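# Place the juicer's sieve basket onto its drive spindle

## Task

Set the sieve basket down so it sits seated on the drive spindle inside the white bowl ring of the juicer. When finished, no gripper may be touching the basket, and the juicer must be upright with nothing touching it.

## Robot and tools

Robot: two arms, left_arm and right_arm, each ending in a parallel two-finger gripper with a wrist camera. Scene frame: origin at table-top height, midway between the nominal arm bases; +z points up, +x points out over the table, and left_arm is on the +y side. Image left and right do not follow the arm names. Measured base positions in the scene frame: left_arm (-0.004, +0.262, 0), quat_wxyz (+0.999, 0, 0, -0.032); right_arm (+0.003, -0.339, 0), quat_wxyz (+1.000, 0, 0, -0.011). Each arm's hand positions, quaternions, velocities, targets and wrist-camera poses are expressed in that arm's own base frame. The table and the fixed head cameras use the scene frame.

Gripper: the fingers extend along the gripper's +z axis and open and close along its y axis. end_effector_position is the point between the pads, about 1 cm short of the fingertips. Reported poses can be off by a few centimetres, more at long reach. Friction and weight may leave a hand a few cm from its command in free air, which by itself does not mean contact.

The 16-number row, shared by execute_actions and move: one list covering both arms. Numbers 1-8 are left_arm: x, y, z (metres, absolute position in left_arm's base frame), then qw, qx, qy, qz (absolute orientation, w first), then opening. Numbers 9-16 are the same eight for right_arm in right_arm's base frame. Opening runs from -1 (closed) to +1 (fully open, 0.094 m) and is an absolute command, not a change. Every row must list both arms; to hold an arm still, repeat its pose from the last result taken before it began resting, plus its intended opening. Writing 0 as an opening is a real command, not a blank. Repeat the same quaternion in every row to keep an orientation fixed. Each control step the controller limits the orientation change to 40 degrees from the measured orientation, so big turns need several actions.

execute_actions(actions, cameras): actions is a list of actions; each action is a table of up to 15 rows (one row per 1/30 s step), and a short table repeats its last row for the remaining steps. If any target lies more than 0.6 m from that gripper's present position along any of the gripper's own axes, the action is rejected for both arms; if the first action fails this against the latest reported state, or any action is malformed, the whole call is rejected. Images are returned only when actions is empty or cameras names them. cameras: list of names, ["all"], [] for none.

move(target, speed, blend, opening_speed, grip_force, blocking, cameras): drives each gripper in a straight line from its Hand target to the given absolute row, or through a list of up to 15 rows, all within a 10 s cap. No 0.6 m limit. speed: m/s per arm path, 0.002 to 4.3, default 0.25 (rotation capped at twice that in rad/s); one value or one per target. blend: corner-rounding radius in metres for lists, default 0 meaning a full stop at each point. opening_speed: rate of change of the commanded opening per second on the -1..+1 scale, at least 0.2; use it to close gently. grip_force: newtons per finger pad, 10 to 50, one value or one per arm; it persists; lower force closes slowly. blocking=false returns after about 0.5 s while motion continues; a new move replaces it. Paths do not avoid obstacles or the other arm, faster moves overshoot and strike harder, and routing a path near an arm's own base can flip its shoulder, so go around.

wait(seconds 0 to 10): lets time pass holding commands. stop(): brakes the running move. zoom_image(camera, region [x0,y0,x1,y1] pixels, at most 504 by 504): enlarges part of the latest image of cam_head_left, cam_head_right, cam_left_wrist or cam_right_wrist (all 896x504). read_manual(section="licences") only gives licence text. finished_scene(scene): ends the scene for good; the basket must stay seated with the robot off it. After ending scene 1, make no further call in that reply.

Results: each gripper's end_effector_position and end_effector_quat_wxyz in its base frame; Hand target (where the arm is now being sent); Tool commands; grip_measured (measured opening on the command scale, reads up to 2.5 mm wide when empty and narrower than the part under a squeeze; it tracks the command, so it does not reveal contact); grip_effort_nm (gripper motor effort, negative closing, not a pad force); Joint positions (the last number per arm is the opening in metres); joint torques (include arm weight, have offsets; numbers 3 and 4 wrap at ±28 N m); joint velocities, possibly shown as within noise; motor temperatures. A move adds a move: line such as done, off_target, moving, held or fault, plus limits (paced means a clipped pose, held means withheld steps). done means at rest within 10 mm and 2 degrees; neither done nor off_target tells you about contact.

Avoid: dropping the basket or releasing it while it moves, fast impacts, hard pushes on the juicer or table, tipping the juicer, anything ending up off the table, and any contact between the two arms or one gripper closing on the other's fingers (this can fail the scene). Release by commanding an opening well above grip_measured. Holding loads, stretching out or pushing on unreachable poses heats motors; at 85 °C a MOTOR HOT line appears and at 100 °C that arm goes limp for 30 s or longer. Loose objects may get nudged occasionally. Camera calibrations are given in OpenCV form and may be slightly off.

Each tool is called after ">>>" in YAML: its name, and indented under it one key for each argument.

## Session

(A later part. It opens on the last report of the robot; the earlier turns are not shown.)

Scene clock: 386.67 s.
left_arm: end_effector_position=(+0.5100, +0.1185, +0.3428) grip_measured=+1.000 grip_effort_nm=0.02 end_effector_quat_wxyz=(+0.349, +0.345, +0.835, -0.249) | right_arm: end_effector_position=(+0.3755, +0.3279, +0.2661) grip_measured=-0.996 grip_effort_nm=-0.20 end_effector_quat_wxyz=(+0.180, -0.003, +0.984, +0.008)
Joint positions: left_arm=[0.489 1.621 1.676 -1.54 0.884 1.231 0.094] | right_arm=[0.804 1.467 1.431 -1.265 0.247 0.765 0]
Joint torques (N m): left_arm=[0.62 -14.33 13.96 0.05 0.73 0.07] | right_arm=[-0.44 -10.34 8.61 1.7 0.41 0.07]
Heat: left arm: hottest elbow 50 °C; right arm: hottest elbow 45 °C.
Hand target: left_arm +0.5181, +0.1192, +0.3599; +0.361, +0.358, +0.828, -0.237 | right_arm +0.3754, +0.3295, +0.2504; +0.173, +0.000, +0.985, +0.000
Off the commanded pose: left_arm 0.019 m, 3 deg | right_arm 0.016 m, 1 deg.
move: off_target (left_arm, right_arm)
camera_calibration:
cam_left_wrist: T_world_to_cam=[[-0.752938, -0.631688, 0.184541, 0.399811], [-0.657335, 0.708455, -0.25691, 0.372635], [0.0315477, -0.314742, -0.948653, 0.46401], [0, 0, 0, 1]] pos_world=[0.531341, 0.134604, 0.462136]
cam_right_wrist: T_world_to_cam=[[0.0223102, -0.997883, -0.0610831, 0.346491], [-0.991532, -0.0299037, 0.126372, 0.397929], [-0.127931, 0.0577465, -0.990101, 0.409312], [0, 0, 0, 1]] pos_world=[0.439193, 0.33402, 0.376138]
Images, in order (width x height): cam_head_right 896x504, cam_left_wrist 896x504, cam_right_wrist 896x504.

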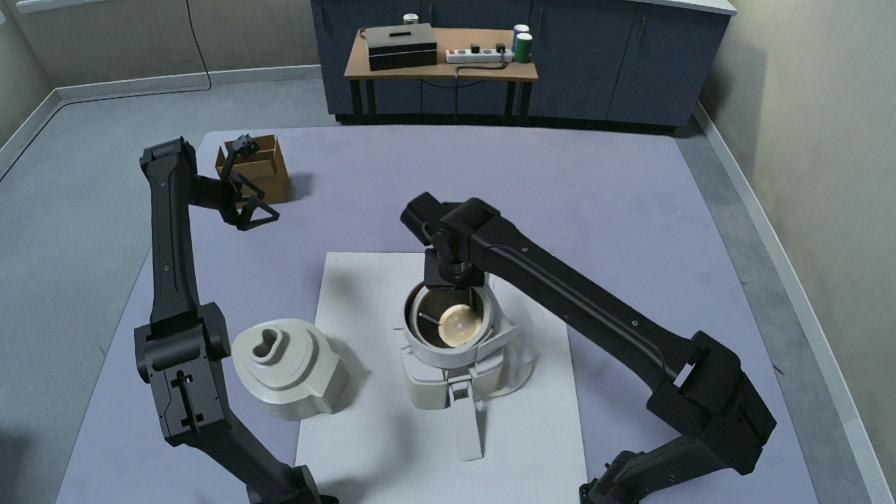

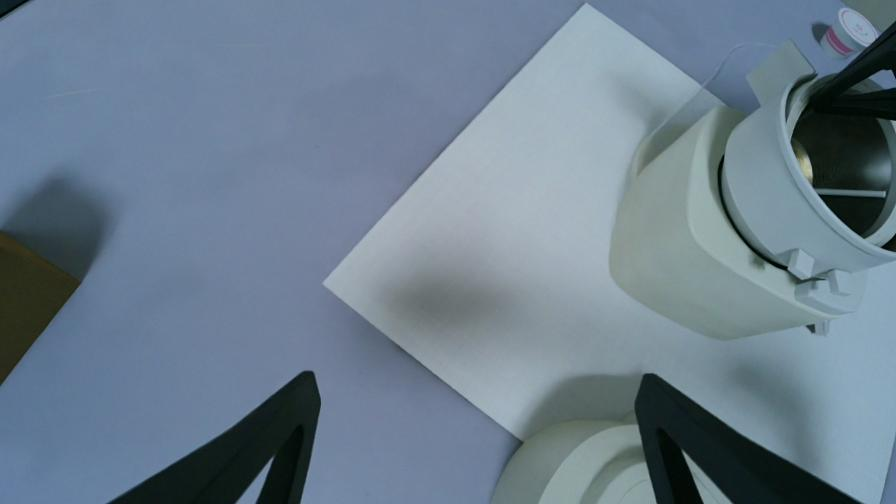

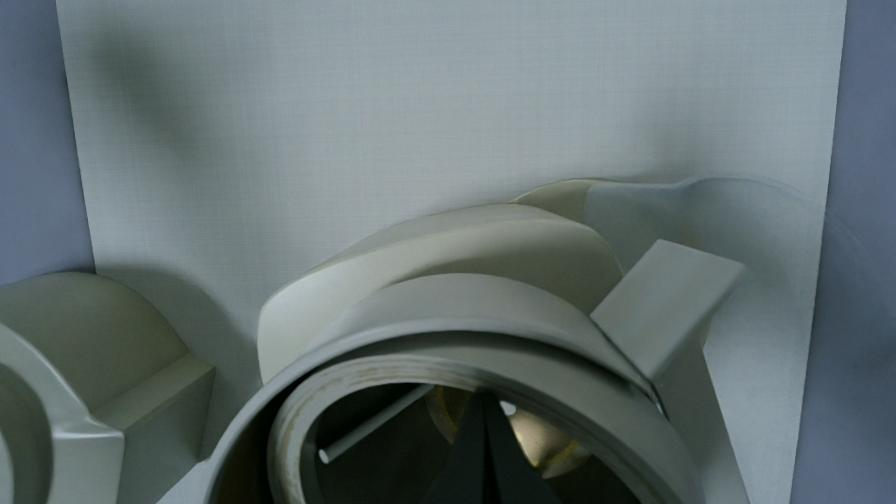

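>>> move:
  target:
    - [0.519, 0.1196, 0.36, 0.361, 0.358, 0.828, -0.237, 1, 0.370, 0.325, 0.325, 0.1736, 0, 0.9848, 0, -1]
    - [0.519, 0.1196, 0.36, 0.361, 0.358, 0.828, -0.237, 1, 0.328, 0.260, 0.315, 0.1736, 0, 0.9848, 0, -1]
    - [0.519, 0.1196, 0.36, 0.361, 0.358, 0.828, -0.237, 1, 0.328, 0.260, 0.25, 0.1736, 0, 0.9848, 0, -1]
  speed: [0.15,0.15,0.08]
  blend: 0.01
  cameras: ["cam_head_right","cam_left_wrist","cam_right_wrist"]

>>> zoom_image:
  camera: "cam_head_right"
  region: [390, 250, 540, 400]

>>> zoom_image:
  camera: "cam_left_wrist"
  region: [696, 0, 896, 360]

Scene clock: 400.47 s.
left_arm: end_effector_position=(+0.5100, +0.1185, +0.3428) grip_measured=+1.000 grip_effort_nm=0.02 end_effector_quat_wxyz=(+0.349, +0.345, +0.835, -0.249) | right_arm: end_effector_position=(+0.3253, +0.2585, +0.2548) grip_measured=-0.996 grip_effort_nm=-0.20 end_effector_quat_wxyz=(+0.171, +0.003, +0.985, -0.005)
Joint positions: left_arm=[0.489 1.621 1.676 -1.54 0.884 1.231 0.094] | right_arm=[0.775 1.268 1.211 -1.272 0.246 0.751 0]
Joint torques (N m): left_arm=[1.32 -14.1 14.01 0.17 0.8 0.11] | right_arm=[-0.85 -7.88 8.84 2.17 0.05 -0.15]
Heat: left arm: hottest elbow 50 °C; right arm: hottest elbow 43 °C.
Hand target: left_arm +0.5181, +0.1192, +0.3599; +0.361, +0.358, +0.828, -0.237 | right_arm +0.3279, +0.2600, +0.2502; +0.174, +0.000, +0.985, +0.000
Off the commanded pose: left_arm 0.019 m, 3 deg | right_arm 0.006 m, 1 deg.
move: off_target (left_arm)
camera_calibration:
cam_left_wrist: T_world_to_cam=[[-0.752938, -0.631688, 0.184541, 0.399811], [-0.657335, 0.708455, -0.25691, 0.372635], [0.0315477, -0.314742, -0.948653, 0.46401], [0, 0, 0, 1]] pos_world=[0.531341, 0.134604, 0.462136]
cam_right_wrist: T_world_to_cam=[[0.00537908, -0.999291, -0.0372736, 0.277494], [-0.989102, -0.0108012, 0.146836, 0.336537], [-0.147134, 0.0360776, -0.988458, 0.407034], [0, 0, 0, 1]] pos_world=[0.391265, 0.266247, 0.363264]
Images, in order (width x height): cam_head_right 896x504, cam_left_wrist 896x504, cam_right_wrist 896x504.

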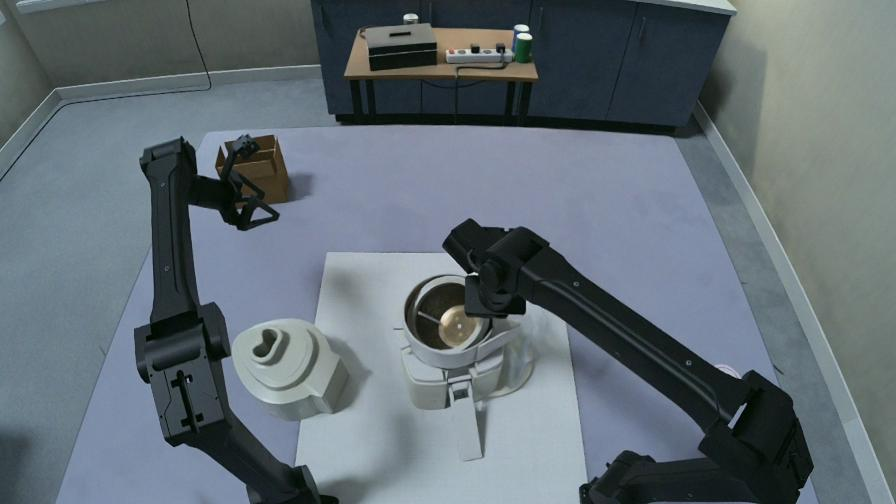

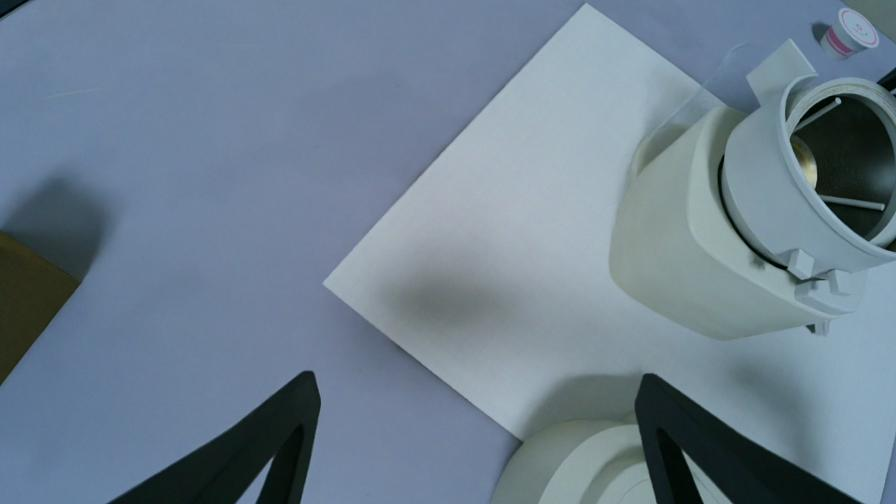

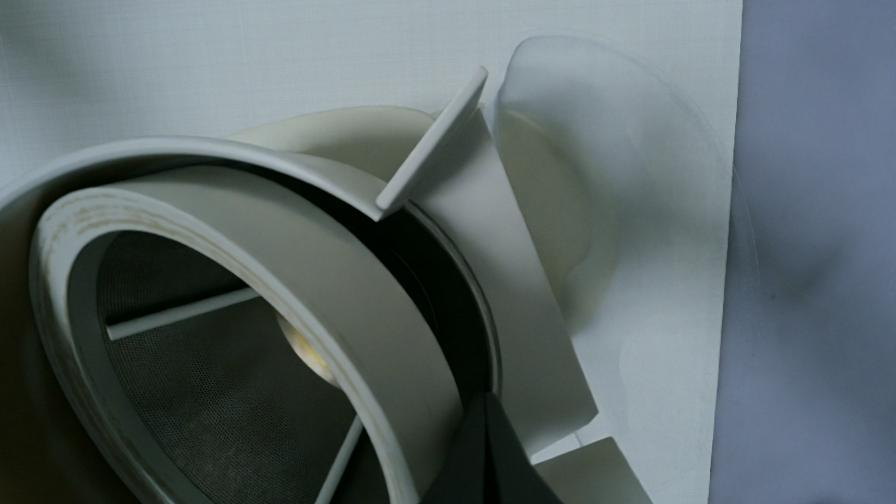

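Scaled by 3.360 from the camera's 896x504 image, which has a finer 1280x720 frame.

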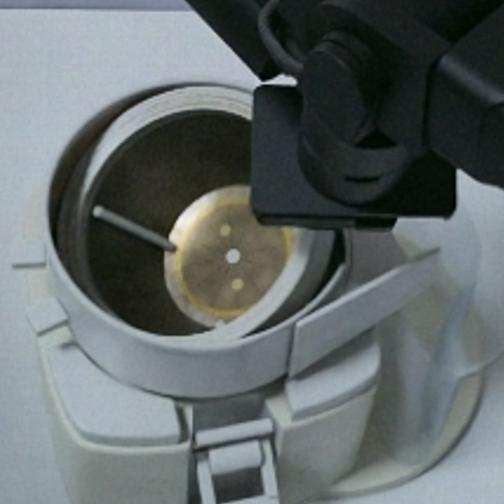

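Scaled by 1.400 from the camera's 896x504 image, which has a finer 1280x720 frame.

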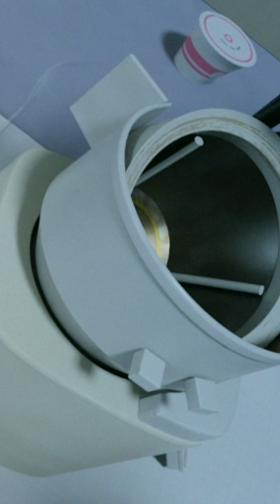

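>>> move:
  target:
    - [0.519, 0.1196, 0.36, 0.361, 0.358, 0.828, -0.237, 1, 0.328, 0.255, 0.33, 0.08, 0, 0.985, -0.1, -1]
    - [0.519, 0.1196, 0.36, 0.361, 0.358, 0.828, -0.237, 1, 0.325, 0.285, 0.335, 0.05, 0, 0.983, -0.1736, 0.1]
  speed: 0.2
  blend: 0.01
  cameras: ["cam_head_right","cam_head_left","cam_left_wrist","cam_right_wrist"]

>>> zoom_image:
  camera: "cam_head_right"
  region: [390, 230, 540, 380]

>>> zoom_image:
  camera: "cam_head_left"
  region: [390, 230, 540, 380]

Scene clock: 421.67 s.
left_arm: end_effector_position=(+0.5100, +0.1185, +0.3428) grip_measured=+1.000 grip_effort_nm=0.02 end_effector_quat_wxyz=(+0.349, +0.345, +0.835, -0.249) | right_arm: end_effector_position=(+0.3177, +0.2742, +0.3124) grip_measured=+0.098 grip_effort_nm=0.09 end_effector_quat_wxyz=(+0.104, -0.024, +0.987, -0.116)
Joint positions: left_arm=[0.489 1.621 1.676 -1.54 0.884 1.231 0.094] | right_arm=[0.841 1.447 1.545 -1.695 0.312 0.797 0.052]
Joint torques (N m): left_arm=[1.32 -13.33 13.79 0.32 0.74 0.04] | right_arm=[0.21 -9.88 15.17 0.14 0.39 0.09]
Heat: left arm: hottest elbow 51 °C; right arm: hottest elbow 43 °C.
Hand target: left_arm +0.5181, +0.1192, +0.3599; +0.361, +0.358, +0.828, -0.237 | right_arm +0.3243, +0.2839, +0.3341; +0.121, -0.017, +0.987, -0.100
Off the commanded pose: left_arm 0.019 m, 3 deg | right_arm 0.026 m, 9 deg.
joint sent to its limit (right arm) — joint 4 (wrist pitch), lower limit. The joint targets are off in orientation, not in position.
move: off_target (left_arm, right_arm); target 2's new opening was sent with right_arm's hand 0.026 m and 10 deg from that target
camera_calibration:
cam_left_wrist: T_world_to_cam=[[-0.752938, -0.631688, 0.184541, 0.399811], [-0.657335, 0.708455, -0.25691, 0.372635], [0.0315477, -0.314742, -0.948653, 0.46401], [0, 0, 0, 1]] pos_world=[0.531341, 0.134604, 0.462136]
cam_right_wrist: T_world_to_cam=[[0.0292051, -0.982043, 0.186385, 0.213201], [-0.961043, 0.0236854, 0.275383, 0.262219], [-0.274853, -0.187167, -0.943093, 0.549902], [0, 0, 0, 1]] pos_world=[0.396919, 0.306085, 0.40666]

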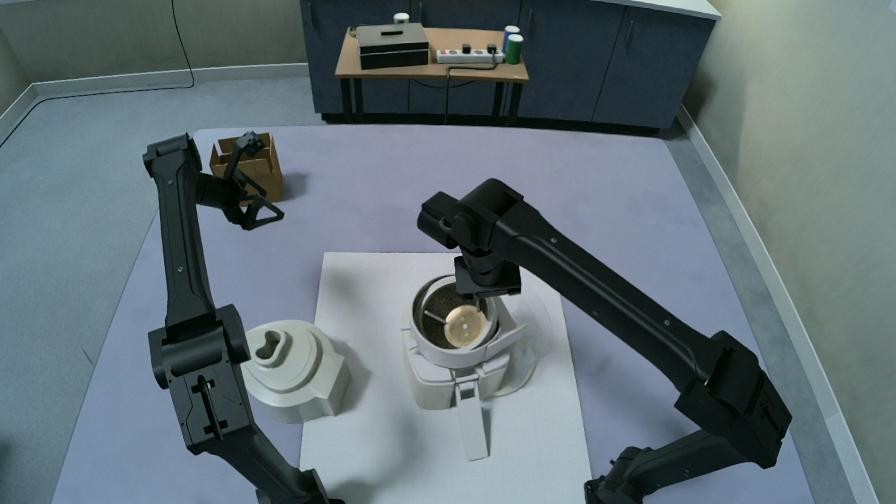

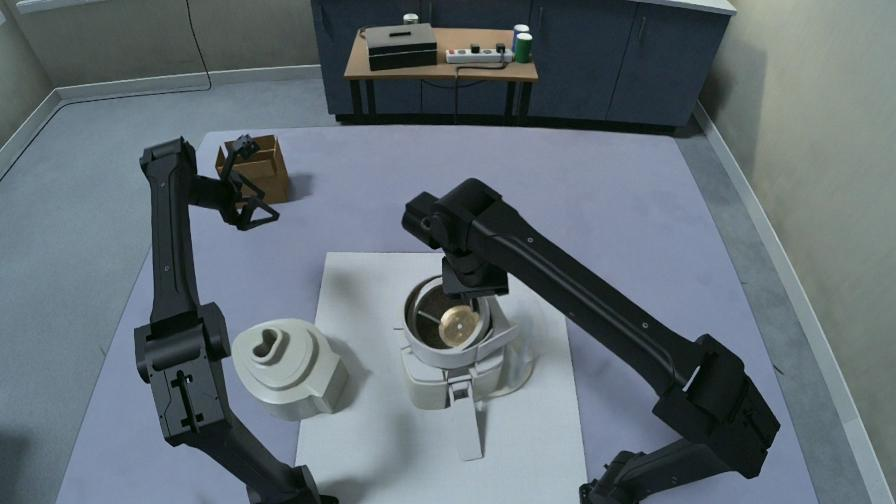

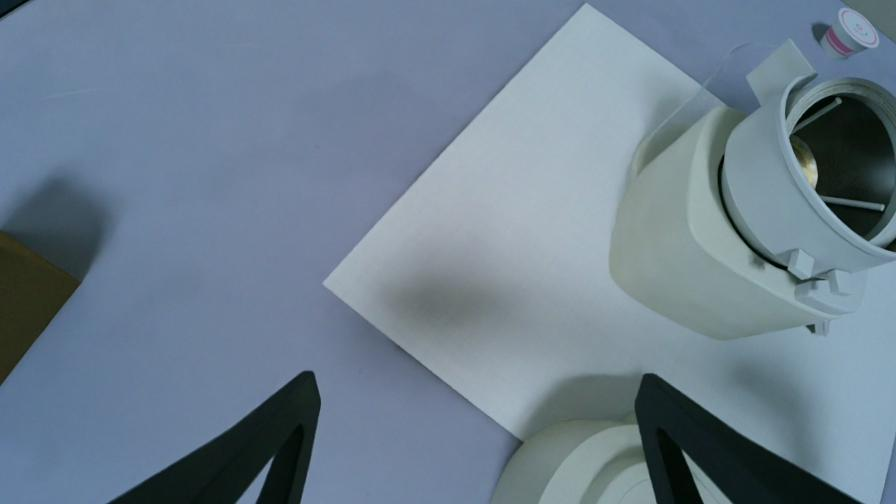

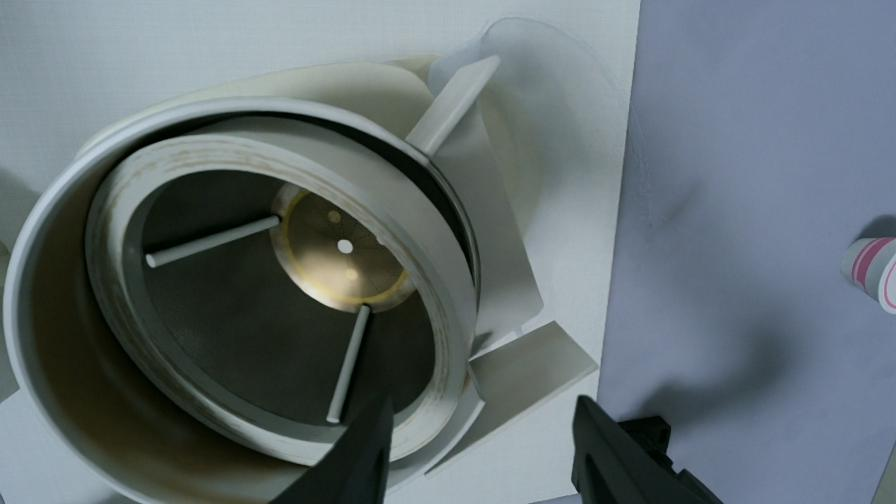

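Scaled by 3.360 from the camera's 896x504 image, which has a finer 1280x720 frame.

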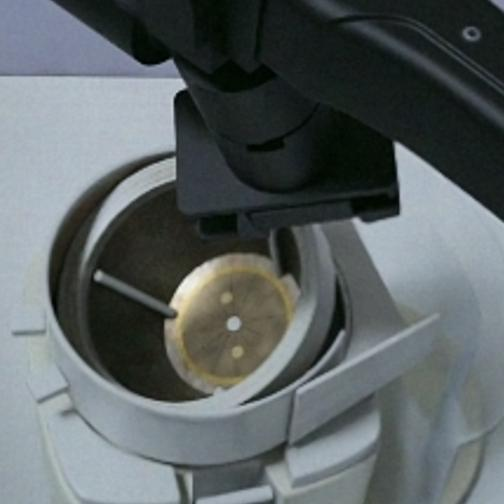

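Scaled by 3.360 from the camera's 896x504 image, which has a finer 1280x720 frame.

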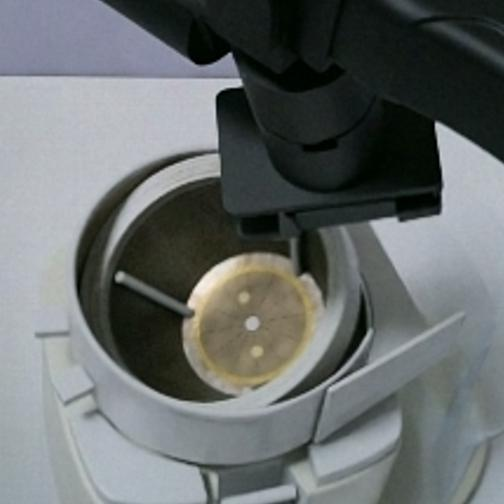

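>>> move:
  target:
    - [0.519, 0.1196, 0.36, 0.361, 0.358, 0.828, -0.237, 1, 0.321, 0.274, 0.295, 0.08, -0.015, 0.983, -0.15, 0.1]
    - [0.519, 0.1196, 0.36, 0.361, 0.358, 0.828, -0.237, 1, 0.320, 0.271, 0.25, 0.08, -0.015, 0.983, -0.15, 0.1]
  speed: 0.1
  blend: 0.01
  cameras: ["cam_head_right","cam_right_wrist"]

>>> zoom_image:
  camera: "cam_head_right"
  region: [390, 230, 540, 380]

Scene clock: 430.33 s.
left_arm: end_effector_position=(+0.5100, +0.1185, +0.3428) grip_measured=+1.000 grip_effort_nm=0.02 end_effector_quat_wxyz=(+0.349, +0.345, +0.835, -0.249) | right_arm: end_effector_position=(+0.3178, +0.2720, +0.2568) grip_measured=+0.098 grip_effort_nm=0.09 end_effector_quat_wxyz=(+0.081, -0.022, +0.985, -0.148)
Joint positions: left_arm=[0.489 1.621 1.676 -1.54 0.884 1.231 0.094] | right_arm=[0.841 1.491 1.441 -1.631 0.321 0.813 0.052]
Joint torques (N m): left_arm=[1.2 -14.33 14.05 0.14 0.74 0.11] | right_arm=[-1.08 -10.17 8.44 1.1 0.38 0.09]
Heat: left arm: hottest elbow 51 °C; right arm: hottest elbow 43 °C.
Hand target: left_arm +0.5181, +0.1192, +0.3599; +0.361, +0.358, +0.828, -0.237 | right_arm +0.3200, +0.2709, +0.2500; +0.080, -0.015, +0.985, -0.150
Off the commanded pose: left_arm 0.019 m, 3 deg | right_arm 0.007 m, 1 deg.
move: off_target (left_arm)
camera_calibration:
cam_right_wrist: T_world_to_cam=[[0.0247104, -0.968283, 0.24863, 0.203081], [-0.947292, 0.0567857, 0.315299, 0.254054], [-0.319417, -0.243316, -0.915844, 0.519553], [0, 0, 0, 1]] pos_world=[0.4016, 0.308629, 0.345234]
Images, in order (width x height): cam_head_right 896x504, cam_right_wrist 896x504.

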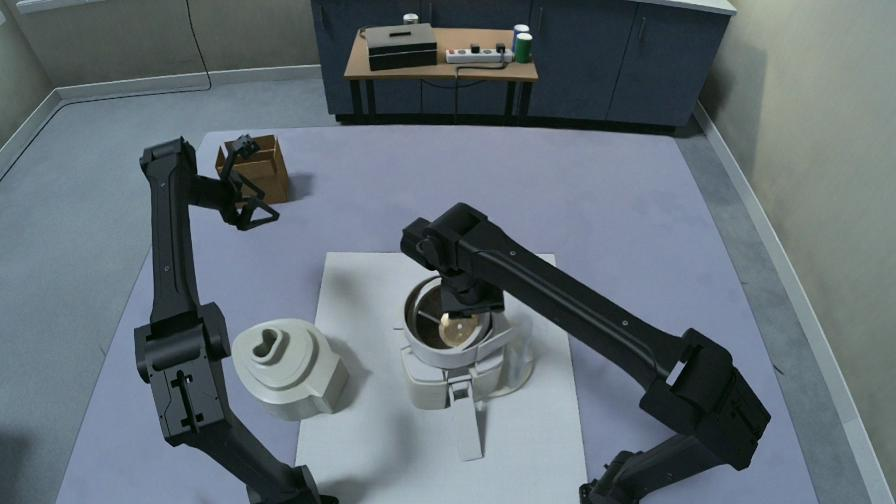

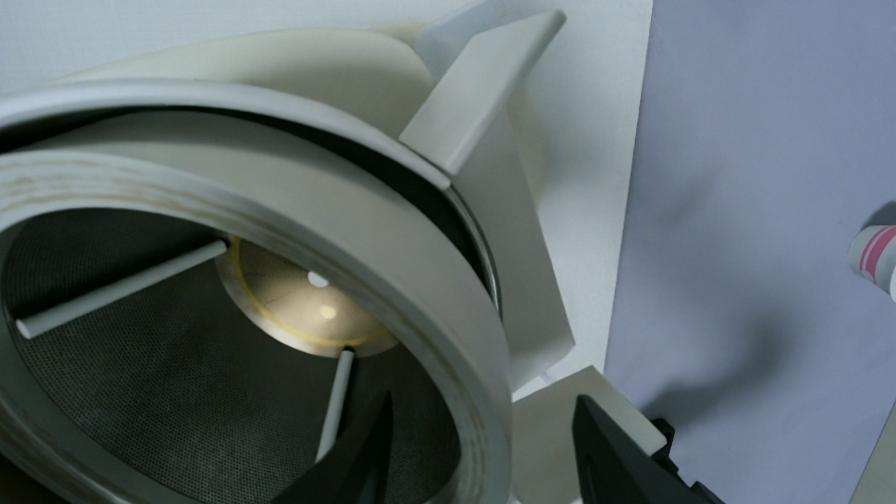

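Scaled by 3.360 from the camera's 896x504 image, which has a finer 1280x720 frame.

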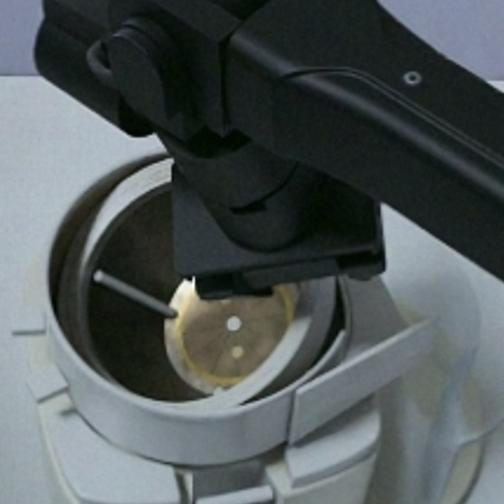

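>>> move:
  target: [0.519, 0.1196, 0.36, 0.361, 0.358, 0.828, -0.237, 1, 0.320, 0.271, 0.247, 0.08, -0.015, 0.983, -0.15, -1]
  opening_speed: 0.5

>>> move:
  target:
    - [0.519, 0.1196, 0.36, 0.361, 0.358, 0.828, -0.237, 1, 0.322, 0.262, 0.35, 0.0868, 0, 0.9962, 0, -1]
    - [0.519, 0.1196, 0.36, 0.361, 0.358, 0.828, -0.237, 1, 0.335, 0.265, 0.385, 0.1305, 0, 0.9914, 0, -1]
  speed: 0.12
  blend: 0.01
  cameras: ["cam_head_right","cam_head_left","cam_left_wrist"]

>>> zoom_image:
  camera: "cam_head_right"
  region: [370, 220, 550, 400]

>>> zoom_image:
  camera: "cam_head_left"
  region: [370, 220, 550, 400]

Scene clock: 440.60 s.
left_arm: end_effector_position=(+0.5100, +0.1185, +0.3428) grip_measured=+1.000 grip_effort_nm=0.02 end_effector_quat_wxyz=(+0.349, +0.345, +0.835, -0.249) | right_arm: end_effector_position=(+0.3184, +0.2716, +0.2544) grip_measured=-0.708 grip_effort_nm=-1.03 end_effector_quat_wxyz=(+0.082, -0.021, +0.985, -0.148)
Joint positions: left_arm=[0.489 1.621 1.676 -1.54 0.884 1.231 0.094] | right_arm=[0.84 1.491 1.435 -1.623 0.323 0.815 0.014]
Joint torques (N m): left_arm=[1.38 -13.74 13.96 0.29 0.73 0.08] | right_arm=[-1.2 -9.99 8.38 1.05 0.29 0.04]
Heat: left arm: hottest elbow 51 °C; right arm: hottest elbow 43 °C.
Hand target: left_arm +0.5181, +0.1192, +0.3599; +0.361, +0.358, +0.828, -0.237 | right_arm +0.3200, +0.2710, +0.2470; +0.080, -0.015, +0.985, -0.150
Off the commanded pose: left_arm 0.019 m, 3 deg | right_arm 0.008 m, 1 deg.
move: off_target (left_arm)

Scene clock: 442.83 s.
left_arm: end_effector_position=(+0.5100, +0.1185, +0.3428) grip_measured=+1.000 grip_effort_nm=0.02 end_effector_quat_wxyz=(+0.349, +0.345, +0.835, -0.249) | right_arm: end_effector_position=(+0.3249, +0.2607, +0.3498) grip_measured=-0.709 grip_effort_nm=-1.03 end_effector_quat_wxyz=(+0.103, -0.002, +0.994, -0.024)
Joint positions: left_arm=[0.489 1.621 1.676 -1.54 0.884 1.231 0.094] | right_arm=[0.75 1.368 1.574 -1.656 0.175 0.735 0.014]
Joint torques (N m): left_arm=[0.56 -13.57 14.12 0.13 0.76 0.05] | right_arm=[-1.79 -9.7 16.31 0.36 0.29 -0.13]
Heat: left arm: hottest elbow 51 °C; right arm: hottest elbow 43 °C.
Hand target: left_arm +0.5181, +0.1192, +0.3599; +0.361, +0.358, +0.828, -0.237 | right_arm +0.3332, +0.2636, +0.3842; +0.131, +0.000, +0.991, +0.000
Off the commanded pose: left_arm 0.019 m, 3 deg | right_arm 0.037 m, 4 deg.
move: off_target (left_arm, right_arm)
camera_calibration:
cam_left_wrist: T_world_to_cam=[[-0.752938, -0.631688, 0.184541, 0.399811], [-0.657335, 0.708455, -0.25691, 0.372635], [0.0315477, -0.314742, -0.948653, 0.46401], [0, 0, 0, 1]] pos_world=[0.531341, 0.134604, 0.462136]
Images, in order (width x height): cam_head_left 896x504, cam_head_right 896x504, cam_left_wrist 896x504.

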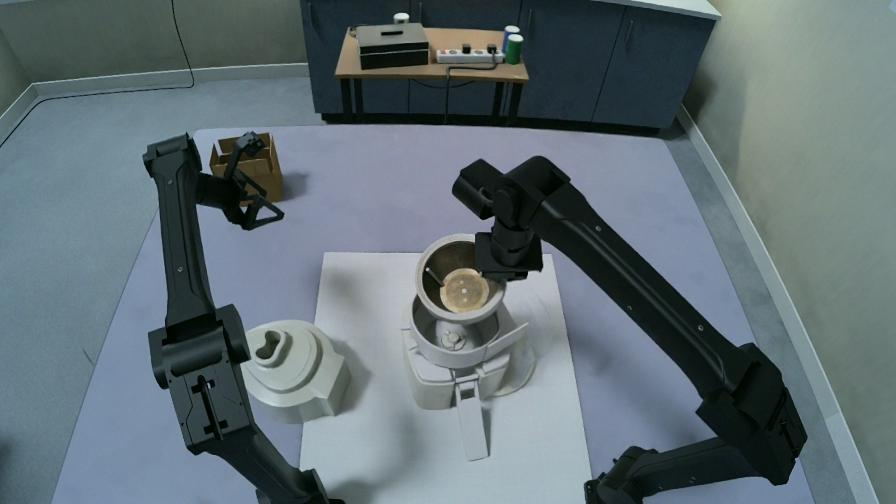

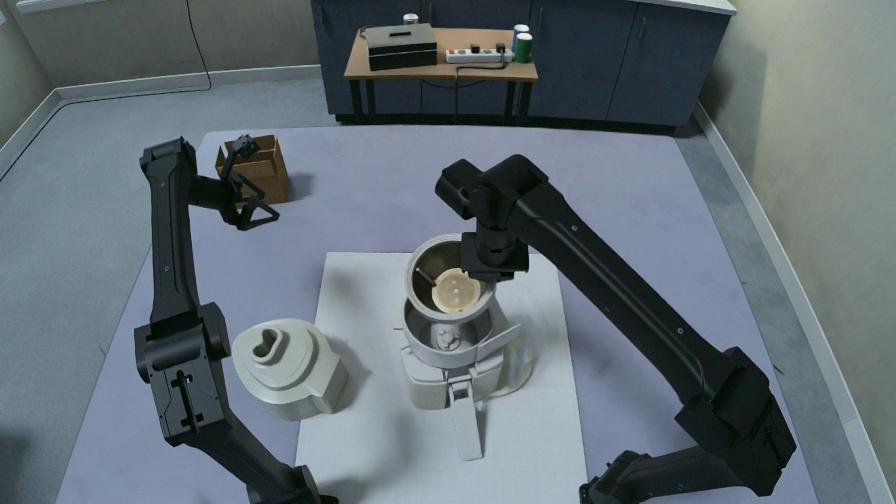

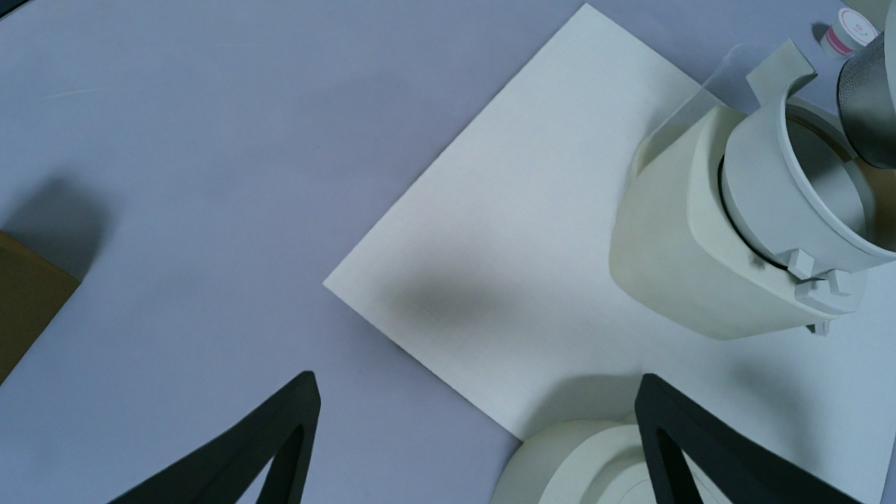

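Scaled by 2.800 from the camera's 896x504 image, which has a finer 1280x720 frame.

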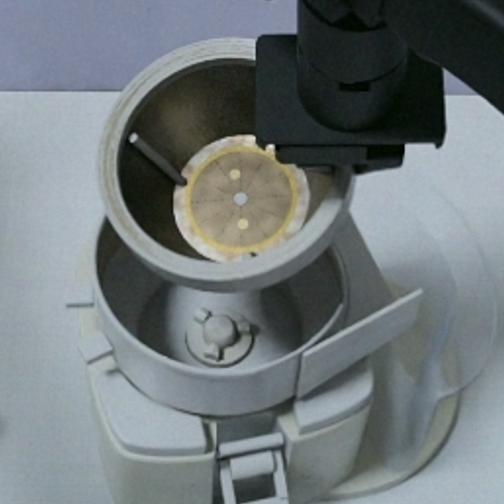

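Scaled by 2.800 from the camera's 896x504 image, which has a finer 1280x720 frame.

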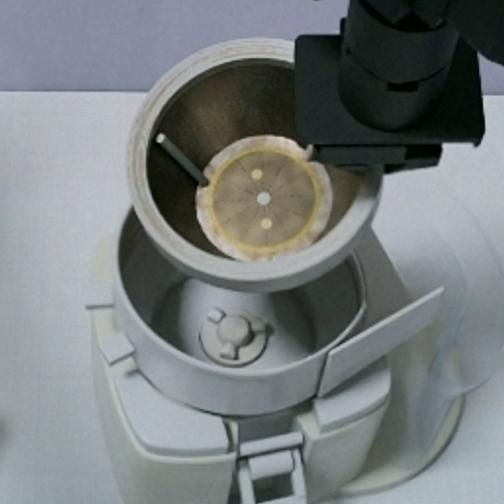

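>>> move:
  target: [0.519, 0.1196, 0.36, 0.361, 0.358, 0.828, -0.237, 1, 0.318, 0.264, 0.310, -0.0262, 0, 0.998, 0.0523, -1]
  speed: 0.12
  cameras: ["cam_head_right","cam_head_left","cam_left_wrist"]

>>> zoom_image:
  camera: "cam_head_right"
  region: [390, 250, 540, 400]

>>> zoom_image:
  camera: "cam_head_left"
  region: [390, 250, 540, 400]

>>> zoom_image:
  camera: "cam_left_wrist"
  region: [696, 0, 896, 360]

Scene clock: 475.53 s.
left_arm: end_effector_position=(+0.5100, +0.1185, +0.3428) grip_measured=+1.000 grip_effort_nm=0.02 end_effector_quat_wxyz=(+0.349, +0.345, +0.835, -0.249) | right_arm: end_effector_position=(+0.3169, +0.2679, +0.3101) grip_measured=-0.709 grip_effort_nm=-1.03 end_effector_quat_wxyz=(-0.024, +0.001, +0.998, +0.050)
Joint positions: left_arm=[0.489 1.621 1.676 -1.54 0.884 1.231 0.094] | right_arm=[0.657 1.412 1.522 -1.657 -0.109 0.66 0.014]
Joint torques (N m): left_arm=[1.08 -14.04 13.96 0.1 0.73 0.08] | right_arm=[-1.73 -10.29 9.31 0.62 -0.23 -0.23]
Motor temperatures (°C): left_arm=[25 39 52 25 26 26 27] | right_arm=[27 32 53 23 26 25 27]
Heat: left arm: hottest elbow 52 °C; right arm: hottest elbow 53 °C.
Hand target: left_arm +0.5181, +0.1192, +0.3599; +0.361, +0.358, +0.828, -0.237 | right_arm +0.3179, +0.2641, +0.3099; -0.026, +0.000, +0.998, +0.052
Off the commanded pose: left_arm 0.019 m, 3 deg | right_arm 0.004 m, 0 deg.
move: off_target (left_arm)
camera_calibration:
cam_left_wrist: T_world_to_cam=[[-0.752938, -0.631688, 0.184541, 0.399811], [-0.657335, 0.708455, -0.25691, 0.372635], [0.0315477, -0.314742, -0.948653, 0.46401], [0, 0, 0, 1]] pos_world=[0.531341, 0.134604, 0.462136]
Images, in order (width x height): cam_head_left 896x504, cam_head_right 896x504, cam_left_wrist 896x504.

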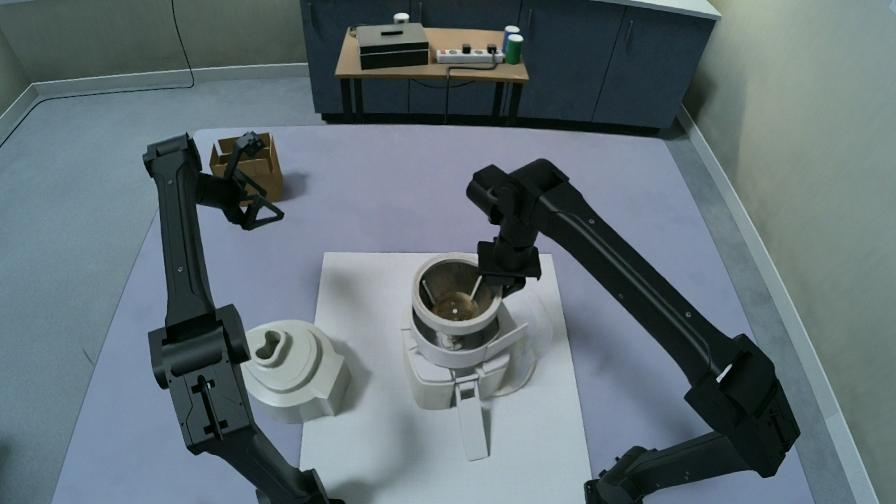

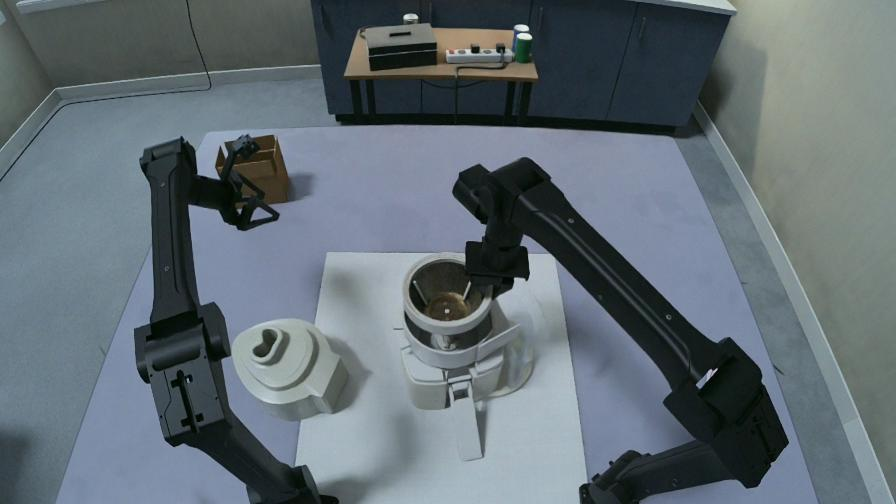

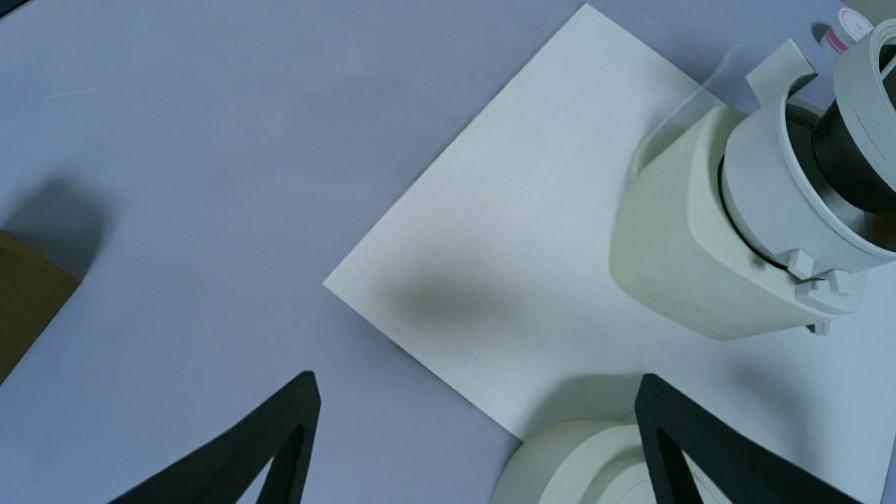

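Scaled by 3.360 from the camera's 896x504 image, which has a finer 1280x720 frame.

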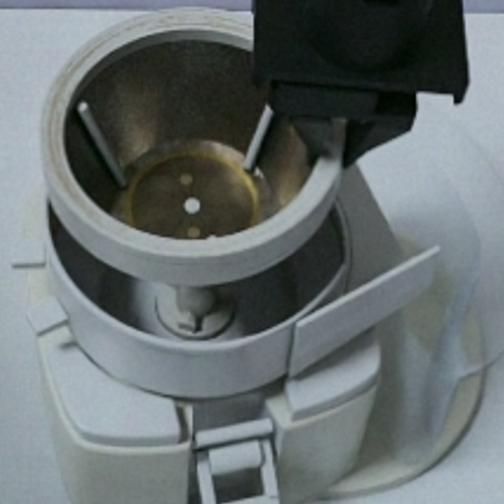

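Scaled by 3.360 from the camera's 896x504 image, which has a finer 1280x720 frame.

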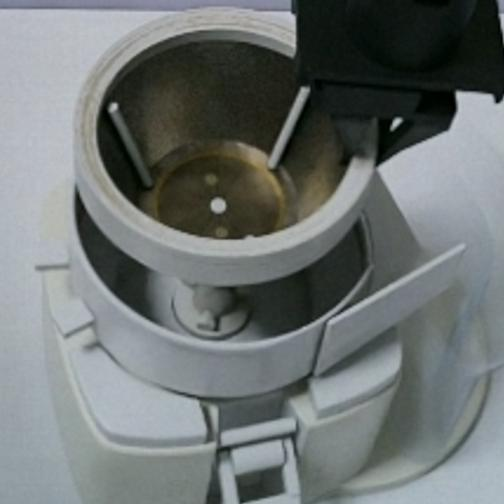

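Scaled by 1.400 from the camera's 896x504 image, which has a finer 1280x720 frame.

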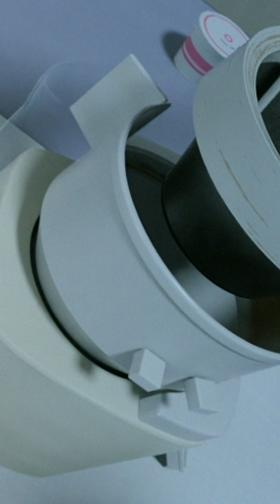

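>>> move:
  target: [0.519, 0.1196, 0.36, 0.361, 0.358, 0.828, -0.237, 1, 0.305, 0.261, 0.283, 0.0087, 0, 0.998, 0.0523, -1]
  speed: 0.1
  cameras: ["cam_head_right","cam_head_left","cam_left_wrist"]

>>> zoom_image:
  camera: "cam_head_right"
  region: [390, 250, 540, 400]

>>> zoom_image:
  camera: "cam_left_wrist"
  region: [696, 0, 896, 360]

Scene clock: 489.83 s.
left_arm: end_effector_position=(+0.5100, +0.1185, +0.3428) grip_measured=+1.000 grip_effort_nm=0.02 end_effector_quat_wxyz=(+0.349, +0.345, +0.835, -0.249) | right_arm: end_effector_position=(+0.3085, +0.2577, +0.2774) grip_measured=-0.709 grip_effort_nm=-1.03 end_effector_quat_wxyz=(-0.003, +0.000, +0.999, +0.043)
Joint positions: left_arm=[0.489 1.621 1.676 -1.54 0.884 1.231 0.094] | right_arm=[0.666 1.358 1.383 -1.548 -0.071 0.669 0.014]
Joint torques (N m): left_arm=[0.85 -14.39 13.87 0.13 0.75 0.14] | right_arm=[0.32 -10.34 9.1 1.48 0.01 0.05]
Motor temperatures (°C): left_arm=[25 39 52 25 26 26 27] | right_arm=[27 33 48 23 26 25 28]
Heat: left arm: hottest elbow 52 °C; right arm: hottest elbow 48 °C.
Hand target: left_arm +0.5181, +0.1192, +0.3599; +0.361, +0.358, +0.828, -0.237 | right_arm +0.3050, +0.2609, +0.2830; +0.008, +0.000, +0.999, +0.052
Off the commanded pose: left_arm 0.019 m, 3 deg | right_arm 0.007 m, 2 deg.
move: off_target (left_arm)
camera_calibration:
cam_left_wrist: T_world_to_cam=[[-0.752938, -0.631688, 0.184541, 0.399811], [-0.657335, 0.708455, -0.25691, 0.372635], [0.0315477, -0.314742, -0.948653, 0.46401], [0, 0, 0, 1]] pos_world=[0.531341, 0.134604, 0.462136]
Images, in order (width x height): cam_head_left 896x504, cam_head_right 896x504, cam_left_wrist 896x504.

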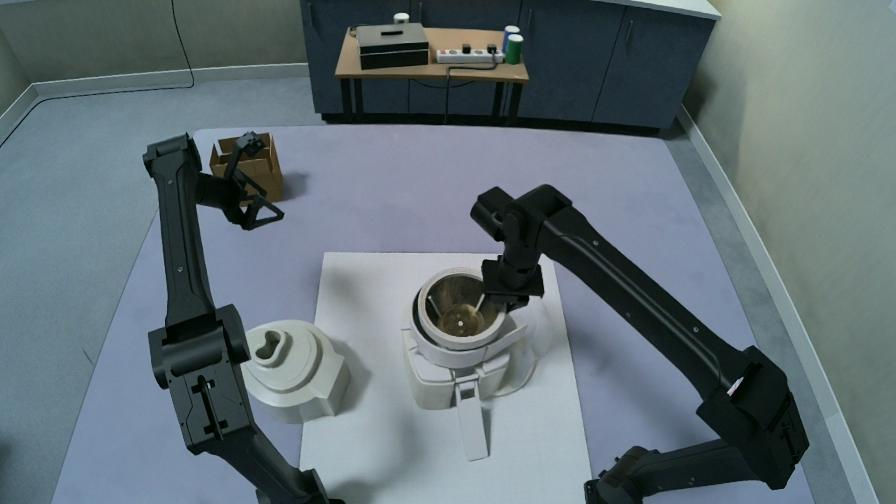

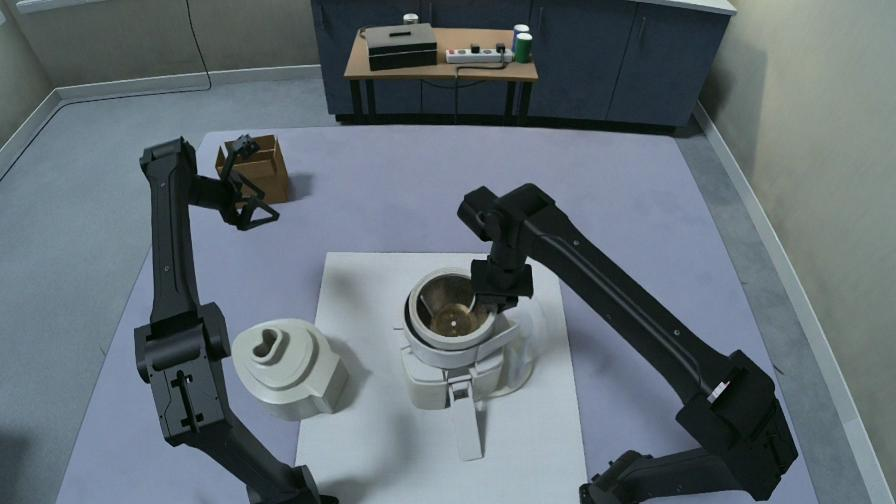

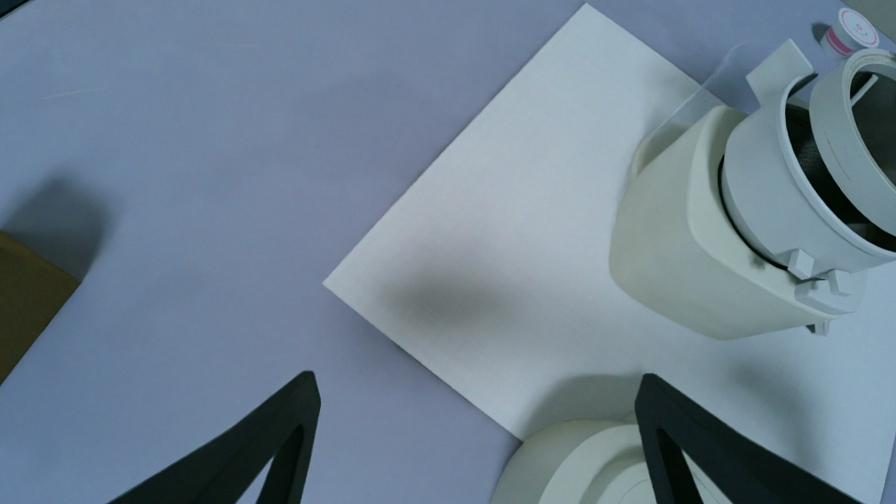

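Scaled by 3.360 from the camera's 896x504 image, which has a finer 1280x720 frame.

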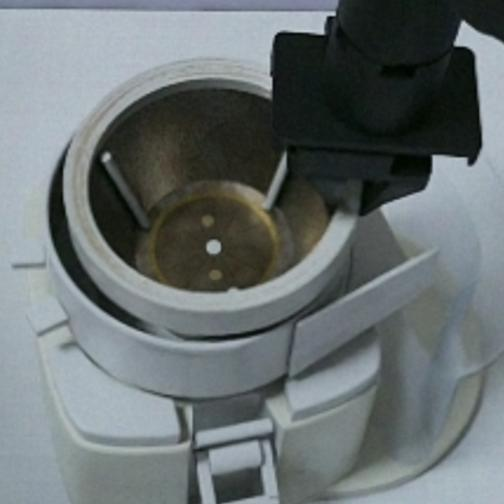

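Scaled by 1.400 from the camera's 896x504 image, which has a finer 1280x720 frame.

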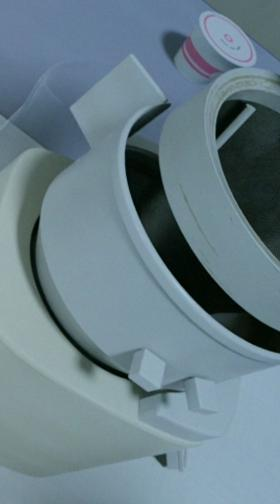

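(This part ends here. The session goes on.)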